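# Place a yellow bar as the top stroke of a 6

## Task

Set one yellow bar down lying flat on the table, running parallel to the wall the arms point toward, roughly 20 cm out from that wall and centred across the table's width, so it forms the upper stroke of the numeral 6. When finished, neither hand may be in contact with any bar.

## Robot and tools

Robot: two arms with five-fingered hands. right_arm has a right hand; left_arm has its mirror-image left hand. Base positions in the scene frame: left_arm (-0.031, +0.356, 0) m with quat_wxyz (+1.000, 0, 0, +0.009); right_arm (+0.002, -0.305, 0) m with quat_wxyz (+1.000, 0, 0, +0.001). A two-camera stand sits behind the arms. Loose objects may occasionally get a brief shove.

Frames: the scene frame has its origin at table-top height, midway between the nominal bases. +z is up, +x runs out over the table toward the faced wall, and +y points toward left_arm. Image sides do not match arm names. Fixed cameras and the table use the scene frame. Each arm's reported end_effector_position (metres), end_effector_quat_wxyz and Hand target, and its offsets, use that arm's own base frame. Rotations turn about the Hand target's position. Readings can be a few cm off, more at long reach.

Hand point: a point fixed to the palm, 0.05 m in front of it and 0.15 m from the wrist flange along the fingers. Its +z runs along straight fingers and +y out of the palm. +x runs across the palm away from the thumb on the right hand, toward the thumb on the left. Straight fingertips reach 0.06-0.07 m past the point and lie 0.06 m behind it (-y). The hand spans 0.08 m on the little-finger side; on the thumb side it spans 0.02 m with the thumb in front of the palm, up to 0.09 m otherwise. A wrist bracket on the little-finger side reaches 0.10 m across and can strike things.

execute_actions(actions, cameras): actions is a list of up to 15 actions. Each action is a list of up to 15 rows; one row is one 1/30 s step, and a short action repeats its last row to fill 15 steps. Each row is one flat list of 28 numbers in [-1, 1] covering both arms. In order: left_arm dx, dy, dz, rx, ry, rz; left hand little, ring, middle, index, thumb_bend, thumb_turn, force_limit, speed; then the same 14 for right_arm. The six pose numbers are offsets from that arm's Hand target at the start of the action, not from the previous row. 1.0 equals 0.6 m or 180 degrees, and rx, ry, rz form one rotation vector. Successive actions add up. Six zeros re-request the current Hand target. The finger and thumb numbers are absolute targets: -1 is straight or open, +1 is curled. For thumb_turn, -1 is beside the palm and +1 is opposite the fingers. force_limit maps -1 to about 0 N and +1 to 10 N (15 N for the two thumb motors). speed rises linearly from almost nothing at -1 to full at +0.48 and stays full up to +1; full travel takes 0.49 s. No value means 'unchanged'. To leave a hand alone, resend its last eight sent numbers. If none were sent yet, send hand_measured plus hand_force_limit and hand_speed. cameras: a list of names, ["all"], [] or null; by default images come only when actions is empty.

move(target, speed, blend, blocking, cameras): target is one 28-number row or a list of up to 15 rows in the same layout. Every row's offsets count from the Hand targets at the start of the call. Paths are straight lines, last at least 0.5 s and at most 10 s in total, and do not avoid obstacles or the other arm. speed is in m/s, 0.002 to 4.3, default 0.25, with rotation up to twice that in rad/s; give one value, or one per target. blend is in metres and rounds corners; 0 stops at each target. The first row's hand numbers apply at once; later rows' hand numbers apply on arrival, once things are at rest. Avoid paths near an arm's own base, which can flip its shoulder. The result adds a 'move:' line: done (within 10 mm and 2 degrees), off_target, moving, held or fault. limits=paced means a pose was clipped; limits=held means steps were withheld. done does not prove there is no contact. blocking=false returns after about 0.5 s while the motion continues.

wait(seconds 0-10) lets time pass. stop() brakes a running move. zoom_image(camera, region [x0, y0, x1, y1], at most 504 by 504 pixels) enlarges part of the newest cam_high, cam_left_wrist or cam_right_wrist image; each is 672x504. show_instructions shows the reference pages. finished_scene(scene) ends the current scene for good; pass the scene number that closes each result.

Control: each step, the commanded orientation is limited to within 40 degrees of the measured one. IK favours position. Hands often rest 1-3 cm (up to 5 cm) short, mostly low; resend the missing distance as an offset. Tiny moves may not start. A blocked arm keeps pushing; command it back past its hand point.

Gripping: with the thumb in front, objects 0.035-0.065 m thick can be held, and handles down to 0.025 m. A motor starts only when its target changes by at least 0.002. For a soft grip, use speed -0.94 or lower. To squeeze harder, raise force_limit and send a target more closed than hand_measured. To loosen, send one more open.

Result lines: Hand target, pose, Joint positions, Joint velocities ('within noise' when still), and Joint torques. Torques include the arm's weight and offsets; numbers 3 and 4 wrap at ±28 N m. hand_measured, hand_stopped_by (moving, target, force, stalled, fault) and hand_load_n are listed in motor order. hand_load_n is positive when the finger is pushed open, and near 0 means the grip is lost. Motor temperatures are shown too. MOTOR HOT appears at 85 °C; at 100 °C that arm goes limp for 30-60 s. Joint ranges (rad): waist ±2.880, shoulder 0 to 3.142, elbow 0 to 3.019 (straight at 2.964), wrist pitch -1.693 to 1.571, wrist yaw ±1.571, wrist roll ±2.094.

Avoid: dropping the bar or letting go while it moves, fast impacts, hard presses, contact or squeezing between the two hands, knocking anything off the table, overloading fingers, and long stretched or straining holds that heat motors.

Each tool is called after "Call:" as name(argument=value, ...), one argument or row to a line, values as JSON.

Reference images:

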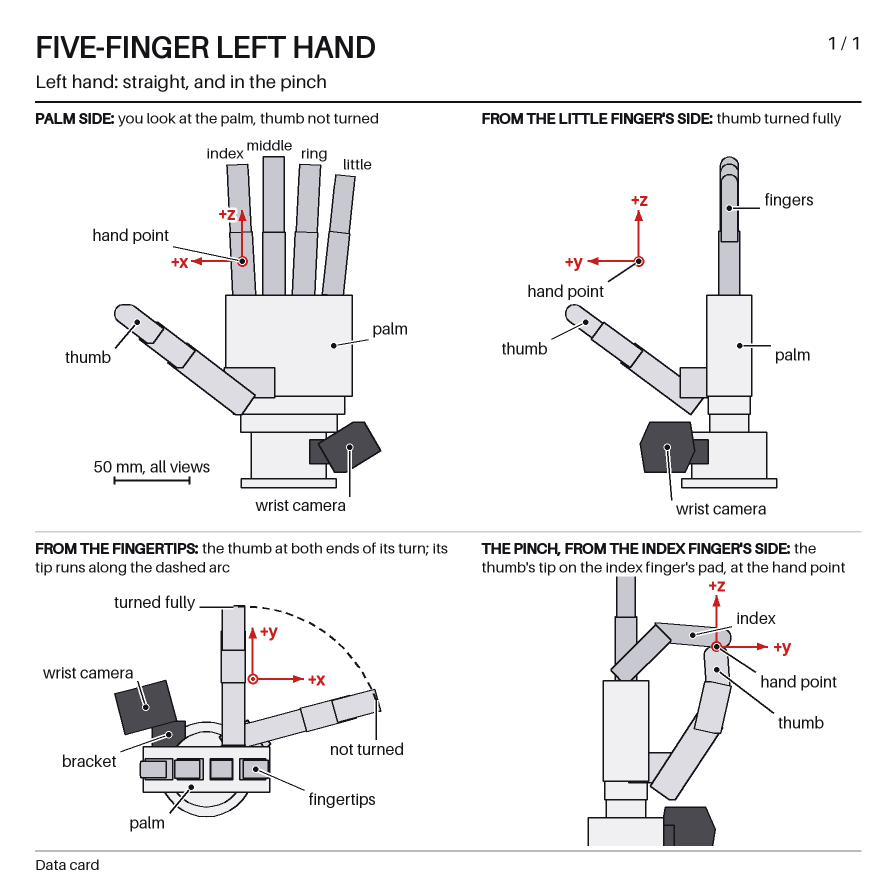

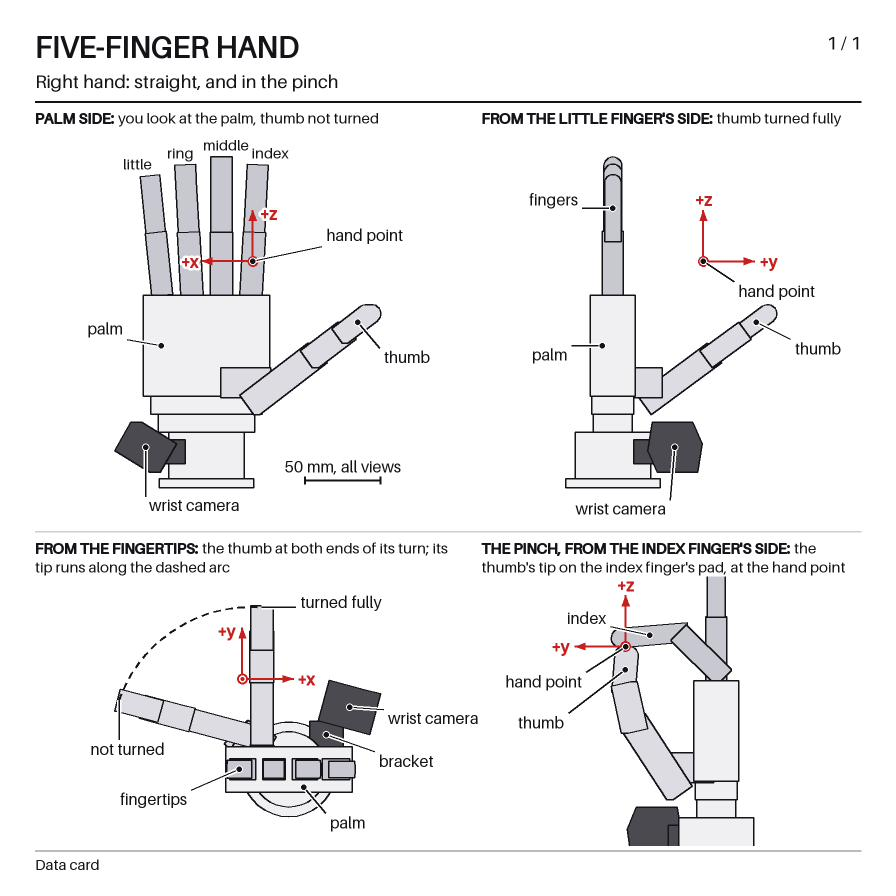

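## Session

Call:
execute_actions(
  actions=[],
)

Call:
zoom_image(
  camera="cam_high",
  region=[320, 120, 520, 270],
)

Call:
zoom_image(
  camera="cam_high",
  region=[320, 220, 520, 370],
)

Scene clock: 0.00 s.
left_arm: end_effector_position=(+0.1389, +0.0021, +0.1448) hand_measured=(-1.000, -1.000, -1.000, -1.000, -1.000, -1.000) hand_load_n=(+0.0, +0.0, +0.0, +0.0, +0.0, +0.0) hand_stopped_by=(target, target, target, target, target, target) hand_force_limit=0.00 hand_speed=-0.80 end_effector_quat_wxyz=(+0.139, +0.674, -0.585, +0.430) | right_arm: end_effector_position=(+0.1860, +0.2160, +0.3556) hand_measured=(-1.000, -1.000, -1.000, -1.000, -1.000, -1.000) hand_load_n=(+0.0, +0.0, +0.0, +0.0, +0.0, +0.0) hand_stopped_by=(target, target, target, target, target, target) hand_force_limit=0.00 hand_speed=-0.80 end_effector_quat_wxyz=(+0.205, -0.625, +0.753, -0.014)
Joint positions: left_arm=[0.991 1.091 0.605 -1.617 0.813 1.082] | right_arm=[0.634 0.88 1.264 -1.541 0.004 0.819]
Joint velocities: within noise
Joint torques (N m): no reading
Motor temperatures (°C): left_arm=[31 33 30 32 30 29] | right_arm=[32 31 31 33 30 31]
Heat: left arm: hottest shoulder 33 °C; right arm: hottest wrist pitch 33 °C.
Hand target: left_arm +0.1424, +0.0074, +0.1487; +0.131, +0.673, -0.588, +0.429 | right_arm +0.1883, +0.2176, +0.3645; +0.216, -0.623, +0.752, -0.015

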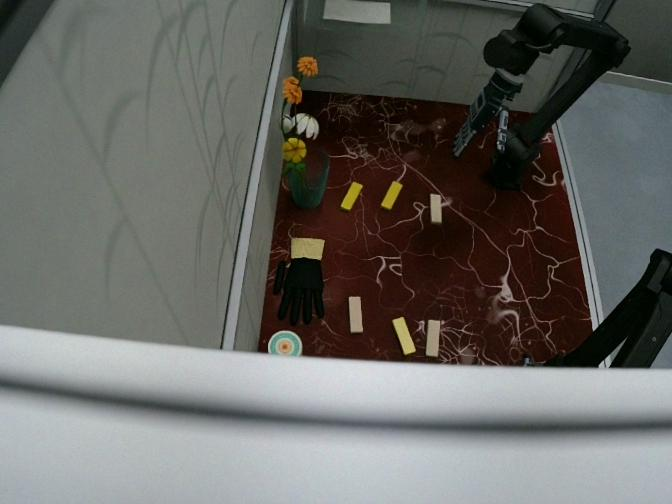

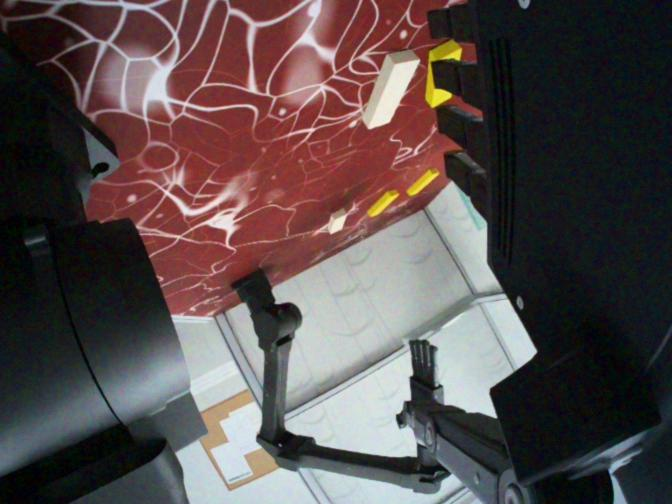

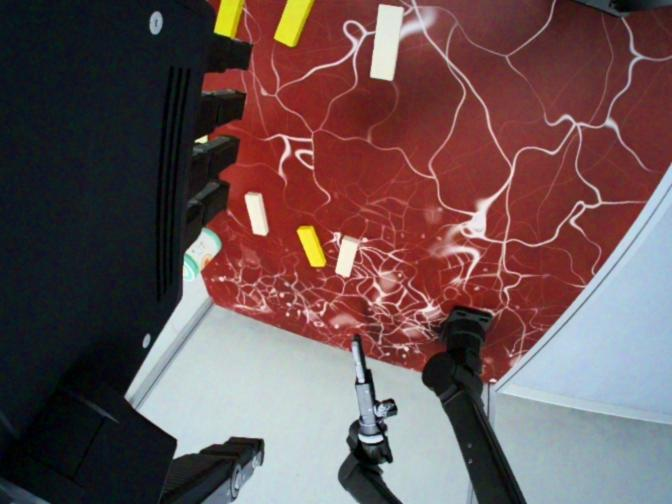

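Scaled by 2.520 from the camera's 672x504 image, which has a finer 960x720 frame.

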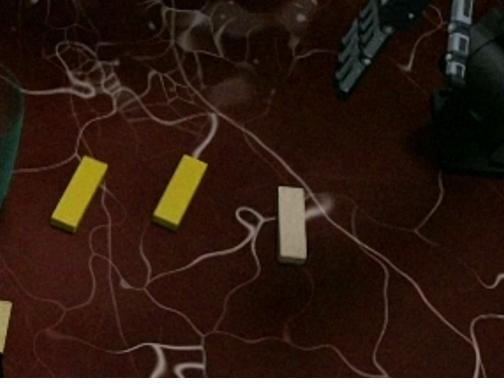

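Scaled by 2.520 from the camera's 672x504 image, which has a finer 960x720 frame.

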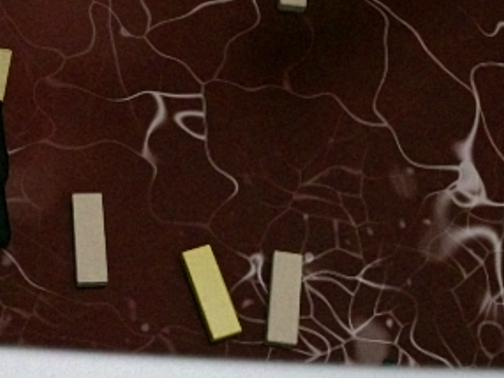

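Call:
move(
  target=[
    [0,0,0,0,0,0,-1,-1,-1,-1,-1,-1,0,-0.8, 0.291,-0.149,-0.34,-0.1522,-0.1946,-0.1146,0,0,0,0,-0.85,1,0,0],
    [0,0,0,0,0,0,-1,-1,-1,-1,-1,-1,0,-0.8, 0.291,-0.149,-0.4575,-0.1522,-0.1946,-0.1146,0,0,0,0,-0.85,1,0,0],
  ],
  cameras=["cam_high","cam_right_wrist"],
  speed=[0.3,0.2],
  blend=[0.03,0],
)

Call:
zoom_image(
  camera="cam_high",
  region=[340, 140, 460, 230],
)

Scene clock: 9.53 s.
left_arm: end_effector_position=(+0.1389, +0.0021, +0.1448) hand_measured=(-1.000, -1.000, -1.000, -1.000, -1.000, -1.000) hand_load_n=(+0.0, +0.0, +0.0, +0.0, +0.0, -0.5) hand_stopped_by=(target, target, target, target, target, target) hand_force_limit=0.00 hand_speed=-0.80 end_effector_quat_wxyz=(+0.139, +0.674, -0.585, +0.430) | right_arm: end_effector_position=(+0.3609, +0.1312, +0.0926) hand_measured=(+0.000, +0.000, +0.000, +0.000, -0.850, +1.000) hand_load_n=(+0.0, +0.0, +0.0, +0.0, +0.0, +0.0) hand_stopped_by=(target, target, target, target, target, target) hand_force_limit=0.00 hand_speed=0.00 end_effector_quat_wxyz=(+0.275, -0.479, +0.727, -0.408)
Joint positions: left_arm=[0.991 1.091 0.605 -1.617 0.813 1.082] | right_arm=[0.605 1.052 0.52 -0.306 0.804 0.686]
Joint torques (N m): left_arm=[-0.97 -2.73 6.6 -0.42 0.49 0.07] | right_arm=[-1.44 -2.73 7.99 1.76 0.32 -0.15]
Heat: left arm: hottest shoulder 33 °C; right arm: hottest elbow 33 °C.
Hand target: left_arm +0.1424, +0.0074, +0.1487; +0.131, +0.673, -0.588, +0.429 | right_arm +0.3629, +0.1281, +0.0900; +0.272, -0.481, +0.725, -0.410
Off the commanded pose: left_arm 0.007 m, 1 deg | right_arm 0.004 m, 1 deg.
move: done
Images, in order (width x height): cam_high 672x504, cam_right_wrist 672x504.

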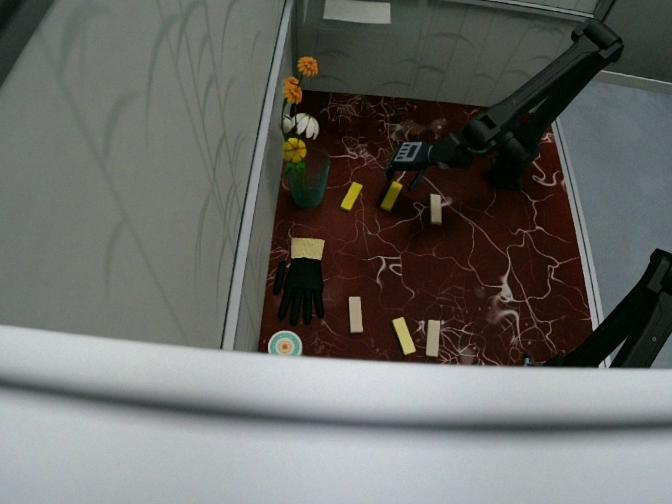

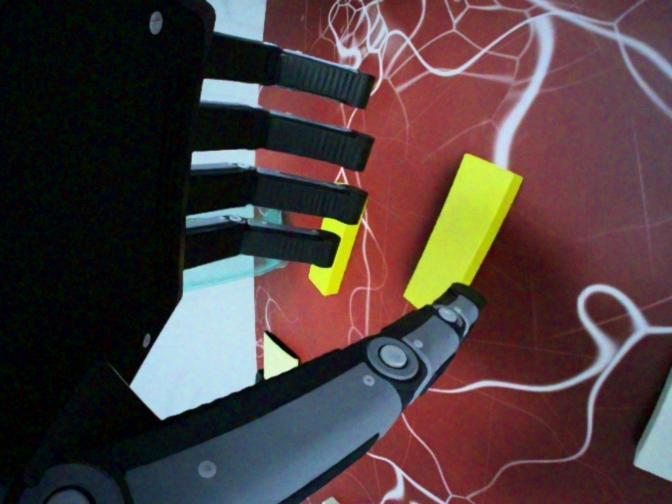

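Scaled by 4.200 from the camera's 672x504 image, which has a finer 960x720 frame.

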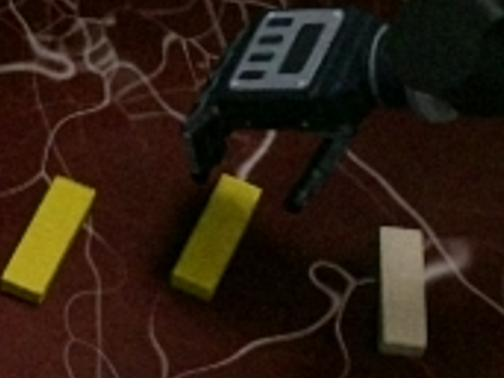

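Call:
move(
  target=[0,0,0,0,0,0,-1,-1,-1,-1,-1,-1,0,-0.8, 0.007,0.001,-0.106,0,0,-0.008,0,0,0,0,-0.85,1,0,0],
  cameras=["cam_high","cam_right_wrist"],
  speed=0.1,
)

Call:
zoom_image(
  camera="cam_high",
  region=[340, 140, 460, 230],
)

Scene clock: 14.10 s.
left_arm: end_effector_position=(+0.1389, +0.0021, +0.1448) hand_measured=(-1.000, -1.000, -1.000, -1.000, -1.000, -1.000) hand_load_n=(+0.0, +0.0, +0.0, +0.0, +0.0, -0.5) hand_stopped_by=(target, target, target, target, target, target) hand_force_limit=0.00 hand_speed=-0.80 end_effector_quat_wxyz=(+0.139, +0.674, -0.585, +0.430) | right_arm: end_effector_position=(+0.3652, +0.1311, +0.0290) hand_measured=(+0.000, +0.000, +0.000, +0.000, -0.850, +1.000) hand_load_n=(+0.0, +0.0, +0.0, +0.0, +0.0, +0.0) hand_stopped_by=(target, target, target, target, target, target) hand_force_limit=0.00 hand_speed=0.00 end_effector_quat_wxyz=(+0.266, -0.480, +0.726, -0.414)
Joint positions: left_arm=[0.991 1.091 0.605 -1.617 0.813 1.082] | right_arm=[0.605 1.242 0.443 -0.058 0.819 0.687]
Joint torques (N m): left_arm=[-1.08 -2.67 6.64 -0.42 0.51 0.07] | right_arm=[-1.2 -3.72 6.65 1.76 0.49 0.11]
Heat: left arm: hottest shoulder 33 °C; right arm: hottest elbow 33 °C.
Hand target: left_arm +0.1424, +0.0074, +0.1487; +0.131, +0.673, -0.588, +0.429 | right_arm +0.3671, +0.1288, +0.0264; +0.267, -0.472, +0.731, -0.413
Off the commanded pose: left_arm 0.007 m, 1 deg | right_arm 0.004 m, 1 deg.
move: done
Images, in order (width x height): cam_high 672x504, cam_right_wrist 672x504.

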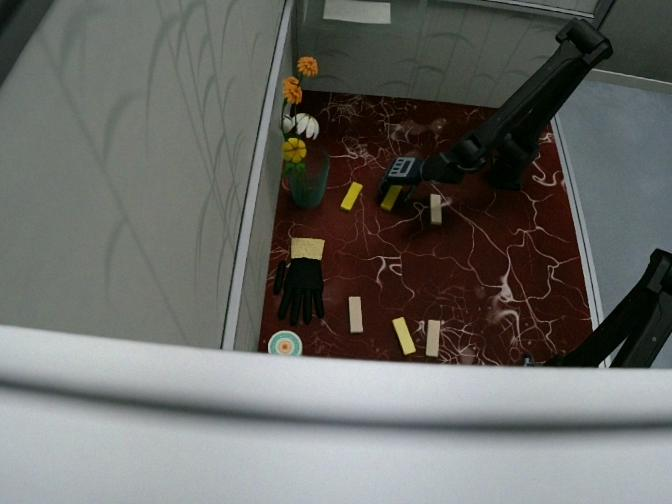

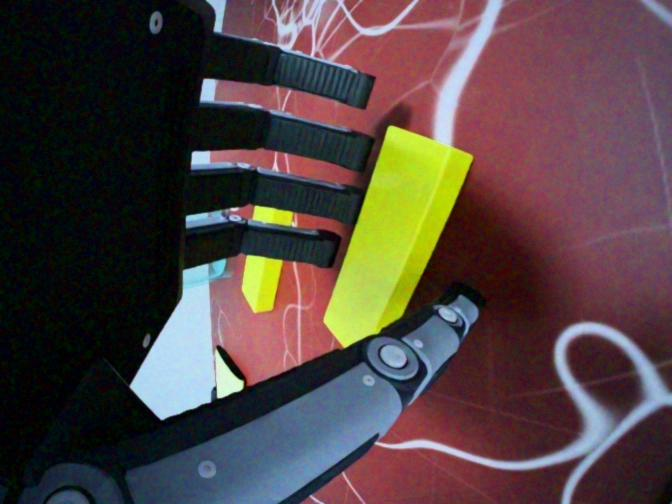

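Scaled by 4.200 from the camera's 672x504 image, which has a finer 960x720 frame.

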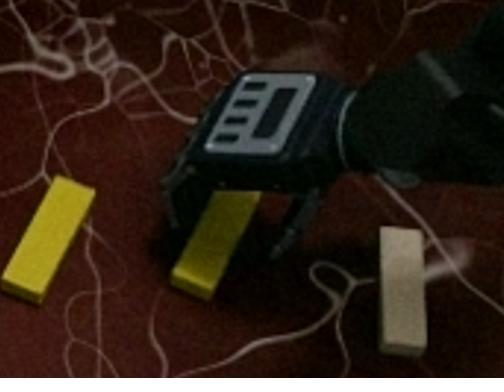

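Call:
move(
  target=[0,0,0,0,0,0,-1,-1,-1,-1,-1,-1,0,-0.8, 0,0,-0.005,0,0,0,0,0,0,0,0.1,1,-0.4,-0.88],
  cameras=["cam_right_wrist"],
  speed=0.08,
)

Scene clock: 17.57 s.
left_arm: end_effector_position=(+0.1389, +0.0021, +0.1448) hand_measured=(-1.000, -1.000, -1.000, -1.000, -1.000, -1.000) hand_load_n=(+0.0, +0.0, +0.0, +0.0, -0.5, +0.0) hand_stopped_by=(target, target, target, target, target, target) hand_force_limit=0.00 hand_speed=-0.80 end_effector_quat_wxyz=(+0.139, +0.674, -0.585, +0.430) | right_arm: end_effector_position=(+0.3652, +0.1311, +0.0261) hand_measured=(+0.000, +0.000, +0.000, +0.000, -0.446, +1.000) hand_load_n=(+0.0, +0.0, +5.0, +0.0, +4.5, +1.5) hand_stopped_by=(target, target, target, target, force, target) hand_force_limit=-0.40 hand_speed=-0.88 end_effector_quat_wxyz=(+0.266, -0.480, +0.726, -0.414)
Joint positions: left_arm=[0.991 1.091 0.605 -1.617 0.813 1.082] | right_arm=[0.605 1.252 0.44 -0.045 0.819 0.687]
Joint torques (N m): left_arm=[-1.03 -2.61 6.64 -0.43 0.52 0.07] | right_arm=[-1.2 -3.72 6.58 1.74 0.49 0.11]
Heat: left arm: hottest shoulder 33 °C; right arm: hottest elbow 33 °C.
Hand target: left_arm +0.1424, +0.0074, +0.1487; +0.131, +0.673, -0.588, +0.429 | right_arm +0.3671, +0.1288, +0.0235; +0.267, -0.472, +0.731, -0.413
Off the commanded pose: left_arm 0.007 m, 1 deg | right_arm 0.004 m, 1 deg.
move: done
Images, in order (width x height): cam_right_wrist 672x504.

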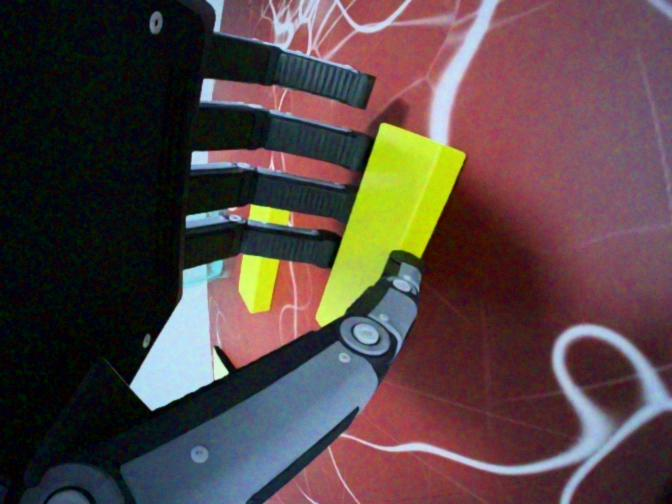

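Call:
move(
  target=[
    [0,0,0,0,0,0,-1,-1,-1,-1,-1,-1,0,-0.8, 0,0,0.107,0,0,0,0,0,0,0,0.1,1,-0.4,-0.88],
    [0,0,0,0,0,0,-1,-1,-1,-1,-1,-1,0,-0.8, 0.138,0.252,0.09,0,0,0.1444,0,0,0,0,0.1,1,-0.4,-0.88],
  ],
  cameras=["cam_high","cam_right_wrist"],
  speed=0.16,
  blend=[0.02,0],
)

Call:
zoom_image(
  camera="cam_high",
  region=[240, 160, 440, 310],
)

Scene clock: 24.53 s.
left_arm: end_effector_position=(+0.1389, +0.0021, +0.1448) hand_measured=(-1.000, -1.000, -1.000, -1.000, -1.000, -1.000) hand_load_n=(+0.0, +0.0, +0.0, +0.0, +0.0, +0.0) hand_stopped_by=(target, target, target, target, target, target) hand_force_limit=0.00 hand_speed=-0.80 end_effector_quat_wxyz=(+0.139, +0.674, -0.585, +0.430) | right_arm: end_effector_position=(+0.4348, +0.2634, +0.0615) hand_measured=(+0.000, +0.000, +0.000, +0.000, -0.446, +1.000) hand_load_n=(+0.0, +0.0, +5.0, +0.0, +4.5, +2.0) hand_stopped_by=(target, target, target, target, force, target) hand_force_limit=-0.40 hand_speed=-0.88 end_effector_quat_wxyz=(-0.334, +0.628, -0.616, +0.340)
Joint positions: left_arm=[0.991 1.091 0.605 -1.617 0.813 1.082] | right_arm=[0.654 1.435 0.724 0.024 0.535 0.377]
Joint torques (N m): left_arm=[-0.85 -2.67 6.6 -0.43 0.5 0.07] | right_arm=[0.09 -7.24 11.04 2.15 0.12 -0.16]
Heat: left arm: hottest shoulder 33 °C; right arm: hottest elbow 34 °C.
Hand target: left_arm +0.1424, +0.0074, +0.1487; +0.131, +0.673, -0.588, +0.429 | right_arm +0.4499, +0.2800, +0.0774; -0.353, +0.625, -0.606, +0.343
Off the commanded pose: left_arm 0.007 m, 1 deg | right_arm 0.028 m, 2 deg.
move: off_target (right_arm)
Images, in order (width x height): cam_high 672x504, cam_right_wrist 672x504.

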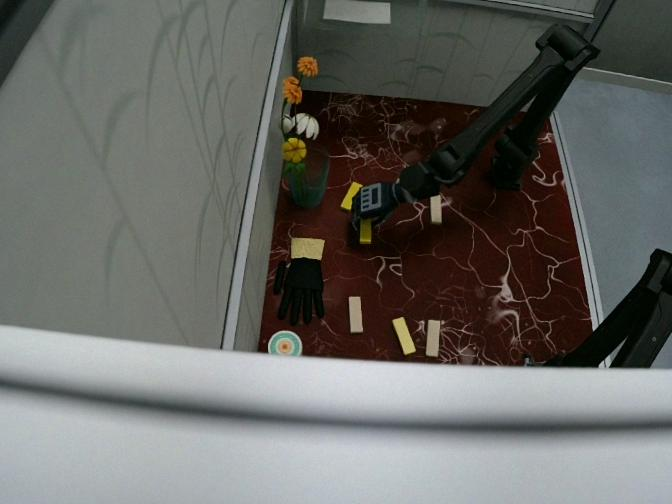

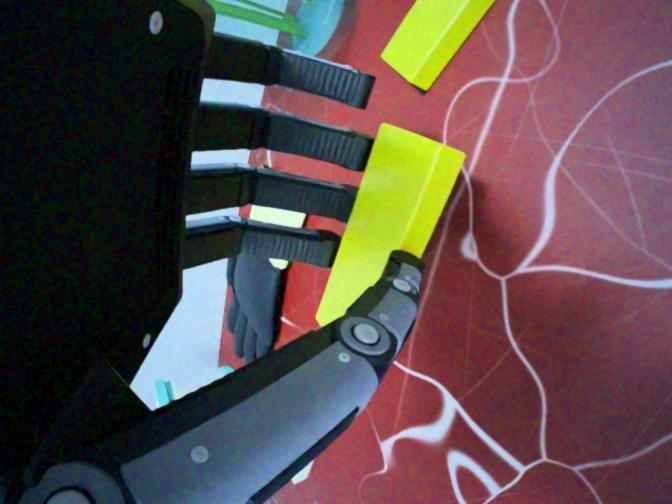

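Scaled by 2.520 from the camera's 672x504 image, which has a finer 960x720 frame.

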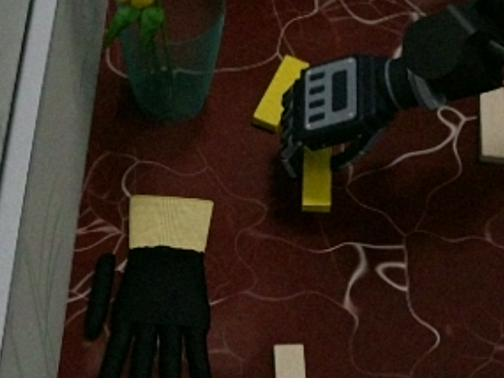

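Call:
move(
  target=[
    [0,0,0,0,0,0,-1,-1,-1,-1,-1,-1,0,-0.8, 0.012,0.017,-0.063,0,0,0,0,0,0,0,0.1,1,-0.4,-0.88],
    [0,0,0,0,0,0,-1,-1,-1,-1,-1,-1,0,-0.8, 0.0775,0.037,-0.093,0,0,0,0,0,0,0,0.1,1,-0.4,-0.88],
  ],
  cameras=["cam_high","cam_right_wrist"],
  speed=0.09,
)

Call:
zoom_image(
  camera="cam_high",
  region=[240, 160, 440, 310],
)

Scene clock: 28.43 s.
left_arm: end_effector_position=(+0.1389, +0.0021, +0.1448) hand_measured=(-1.000, -1.000, -1.000, -1.000, -1.000, -1.000) hand_load_n=(+0.0, +0.0, +0.0, +0.0, +0.0, +0.0) hand_stopped_by=(target, target, target, target, target, target) hand_force_limit=0.00 hand_speed=-0.80 end_effector_quat_wxyz=(+0.139, +0.674, -0.585, +0.430) | right_arm: end_effector_position=(+0.4840, +0.3000, +0.0255) hand_measured=(+0.000, +0.000, +0.000, +0.000, -0.446, +1.000) hand_load_n=(+0.0, +0.0, +4.5, +0.0, +4.5, +1.5) hand_stopped_by=(target, target, target, target, force, target) hand_force_limit=-0.40 hand_speed=-0.88 end_effector_quat_wxyz=(-0.354, +0.623, -0.608, +0.341)
Joint positions: left_arm=[0.991 1.091 0.605 -1.617 0.813 1.082] | right_arm=[0.648 1.652 0.826 0.189 0.518 0.359]
Joint torques (N m): left_arm=[-0.97 -2.73 6.63 -0.42 0.51 0.07] | right_arm=[-1.44 -8.23 9.35 1.85 -0.07 -0.15]
Heat: left arm: hottest shoulder 33 °C; right arm: hottest elbow 34 °C.
Hand target: left_arm +0.1424, +0.0074, +0.1487; +0.131, +0.673, -0.588, +0.429 | right_arm +0.4963, +0.3021, +0.0216; -0.353, +0.625, -0.606, +0.343
Off the commanded pose: left_arm 0.007 m, 1 deg | right_arm 0.013 m, 0 deg.
move: off_target (right_arm)
Images, in order (width x height): cam_high 672x504, cam_right_wrist 672x504.

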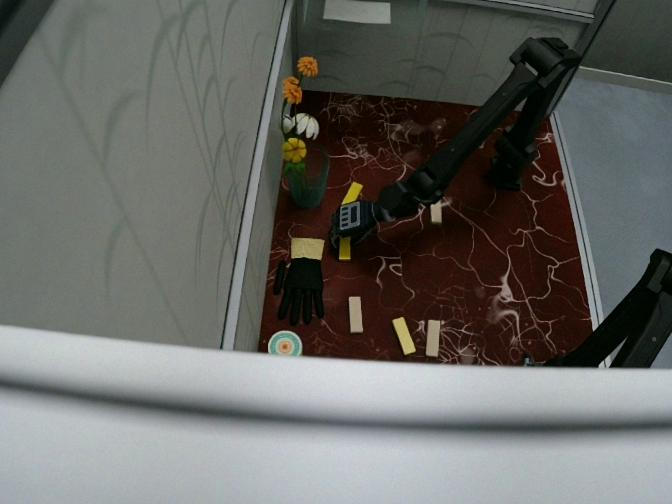

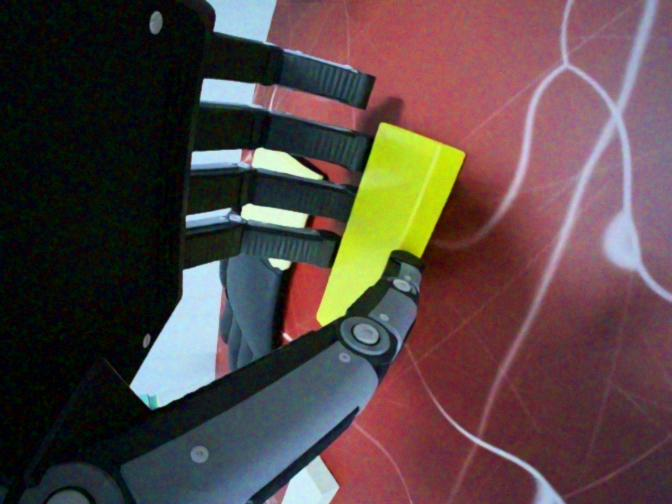

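Scaled by 2.520 from the camera's 672x504 image, which has a finer 960x720 frame.

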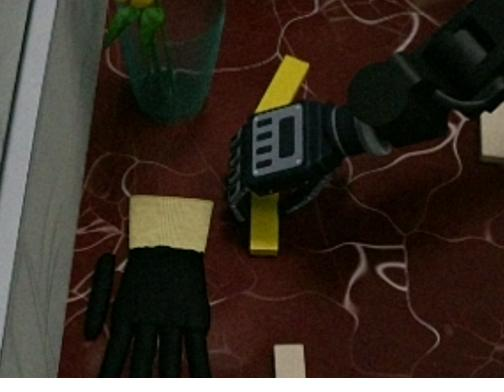

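Call:
move(
  target=[0,0,0,0,0,0,-1,-1,-1,-1,-1,-1,0,-0.8, -0.014,-0.001,0.004,0,0,0,-0.1,-0.1,-0.1,-0.1,-0.8,1,-0.4,-0.72],
  cameras=["cam_right_wrist"],
  speed=0.05,
)

Scene clock: 30.70 s.
left_arm: end_effector_position=(+0.1389, +0.0021, +0.1448) hand_measured=(-1.000, -1.000, -1.000, -1.000, -1.000, -1.000) hand_load_n=(+0.0, +0.0, -0.5, +0.0, +0.0, +0.0) hand_stopped_by=(target, target, target, target, target, target) hand_force_limit=0.00 hand_speed=-0.80 end_effector_quat_wxyz=(+0.139, +0.674, -0.585, +0.430) | right_arm: end_effector_position=(+0.4838, +0.2997, +0.0217) hand_measured=(-0.100, -0.100, -0.100, -0.100, -0.798, +1.000) hand_load_n=(+0.0, +0.0, +0.0, +0.0, -1.0, +0.5) hand_stopped_by=(target, target, target, target, target, target) hand_force_limit=-0.40 hand_speed=-0.72 end_effector_quat_wxyz=(-0.351, +0.625, -0.608, +0.340)
Joint positions: left_arm=[0.991 1.091 0.605 -1.617 0.813 1.082] | right_arm=[0.648 1.66 0.826 0.191 0.518 0.358]
Joint torques (N m): left_arm=[-0.79 -2.73 6.58 -0.34 0.5 0.06] | right_arm=[-0.62 -10.29 7.88 1.57 0.29 -0.07]
Heat: left arm: hottest shoulder 33 °C; right arm: hottest elbow 34 °C.
Hand target: left_arm +0.1424, +0.0074, +0.1487; +0.131, +0.673, -0.588, +0.429 | right_arm +0.4881, +0.3016, +0.0241; -0.353, +0.625, -0.606, +0.343
Off the commanded pose: left_arm 0.007 m, 1 deg | right_arm 0.005 m, 0 deg.
move: done
Images, in order (width x height): cam_right_wrist 672x504.

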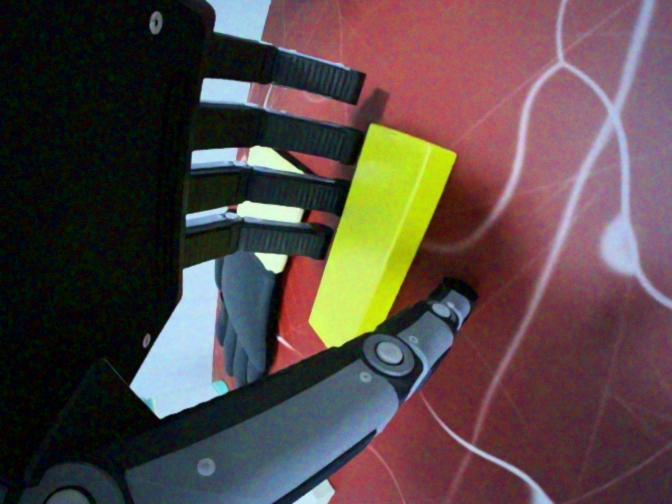

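Call:
move(
  target=[
    [0,0,0,0,0,0,-1,-1,-1,-1,-1,-1,0,-0.8, -0.004,0.0,0.1,0,0,0,-0.1,-0.1,-0.1,-0.1,-0.8,1,-0.4,-0.72],
    [0,0,0,0,0,0,-1,-1,-1,-1,-1,-1,0,-0.8, -0.15,-0.1,0.2,0,0,0,-0.1,-0.1,-0.1,-0.1,-0.8,1,-0.4,-0.72],
  ],
  cameras=["cam_high"],
  speed=0.17,
  blend=[0.02,0],
)

Call:
zoom_image(
  camera="cam_high",
  region=[240, 160, 440, 310],
)

Scene clock: 33.83 s.
left_arm: end_effector_position=(+0.1389, +0.0021, +0.1448) hand_measured=(-1.000, -1.000, -1.000, -1.000, -1.000, -1.000) hand_load_n=(+0.0, +0.0, +0.0, +0.0, +0.0, +0.0) hand_stopped_by=(target, target, target, target, target, target) hand_force_limit=0.00 hand_speed=-0.80 end_effector_quat_wxyz=(+0.139, +0.674, -0.585, +0.430) | right_arm: end_effector_position=(+0.4022, +0.2390, +0.1456) hand_measured=(-0.100, -0.100, -0.100, -0.100, -0.800, +1.000) hand_load_n=(+0.0, +0.0, +0.0, +0.0, +0.0, +0.0) hand_stopped_by=(target, target, target, target, target, target) hand_force_limit=-0.40 hand_speed=-0.72 end_effector_quat_wxyz=(-0.354, +0.622, -0.607, +0.345)
Joint positions: left_arm=[0.991 1.091 0.605 -1.617 0.813 1.082] | right_arm=[0.656 1.157 0.713 -0.191 0.532 0.358]
Joint torques (N m): left_arm=[-1.08 -2.73 6.61 -0.46 0.49 0.06] | right_arm=[0.26 -5.6 8.58 1.22 0.34 0.05]
Heat: left arm: hottest shoulder 33 °C; right arm: hottest elbow 35 °C.
Hand target: left_arm +0.1424, +0.0074, +0.1487; +0.131, +0.673, -0.588, +0.429 | right_arm +0.3980, +0.2416, +0.1439; -0.353, +0.625, -0.606, +0.343
Off the commanded pose: left_arm 0.007 m, 1 deg | right_arm 0.005 m, 0 deg.
move: done
Images, in order (width x height): cam_high 672x504.

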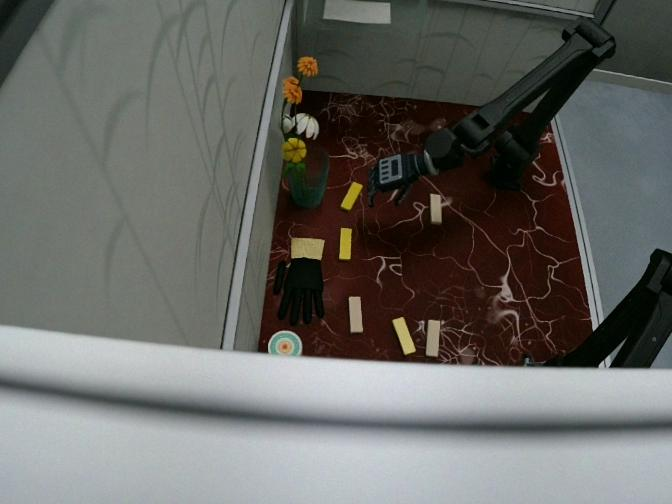

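Scaled by 2.520 from the camera's 672x504 image, which has a finer 960x720 frame.

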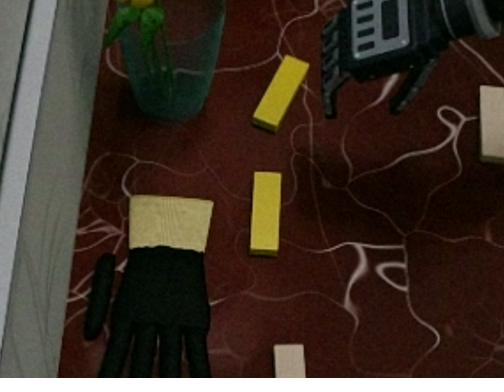

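Same spot as the solved scene 2, nearly parallel.

Call:
finished_scene(
  scene=3,
)

The scene is finished: the task was done.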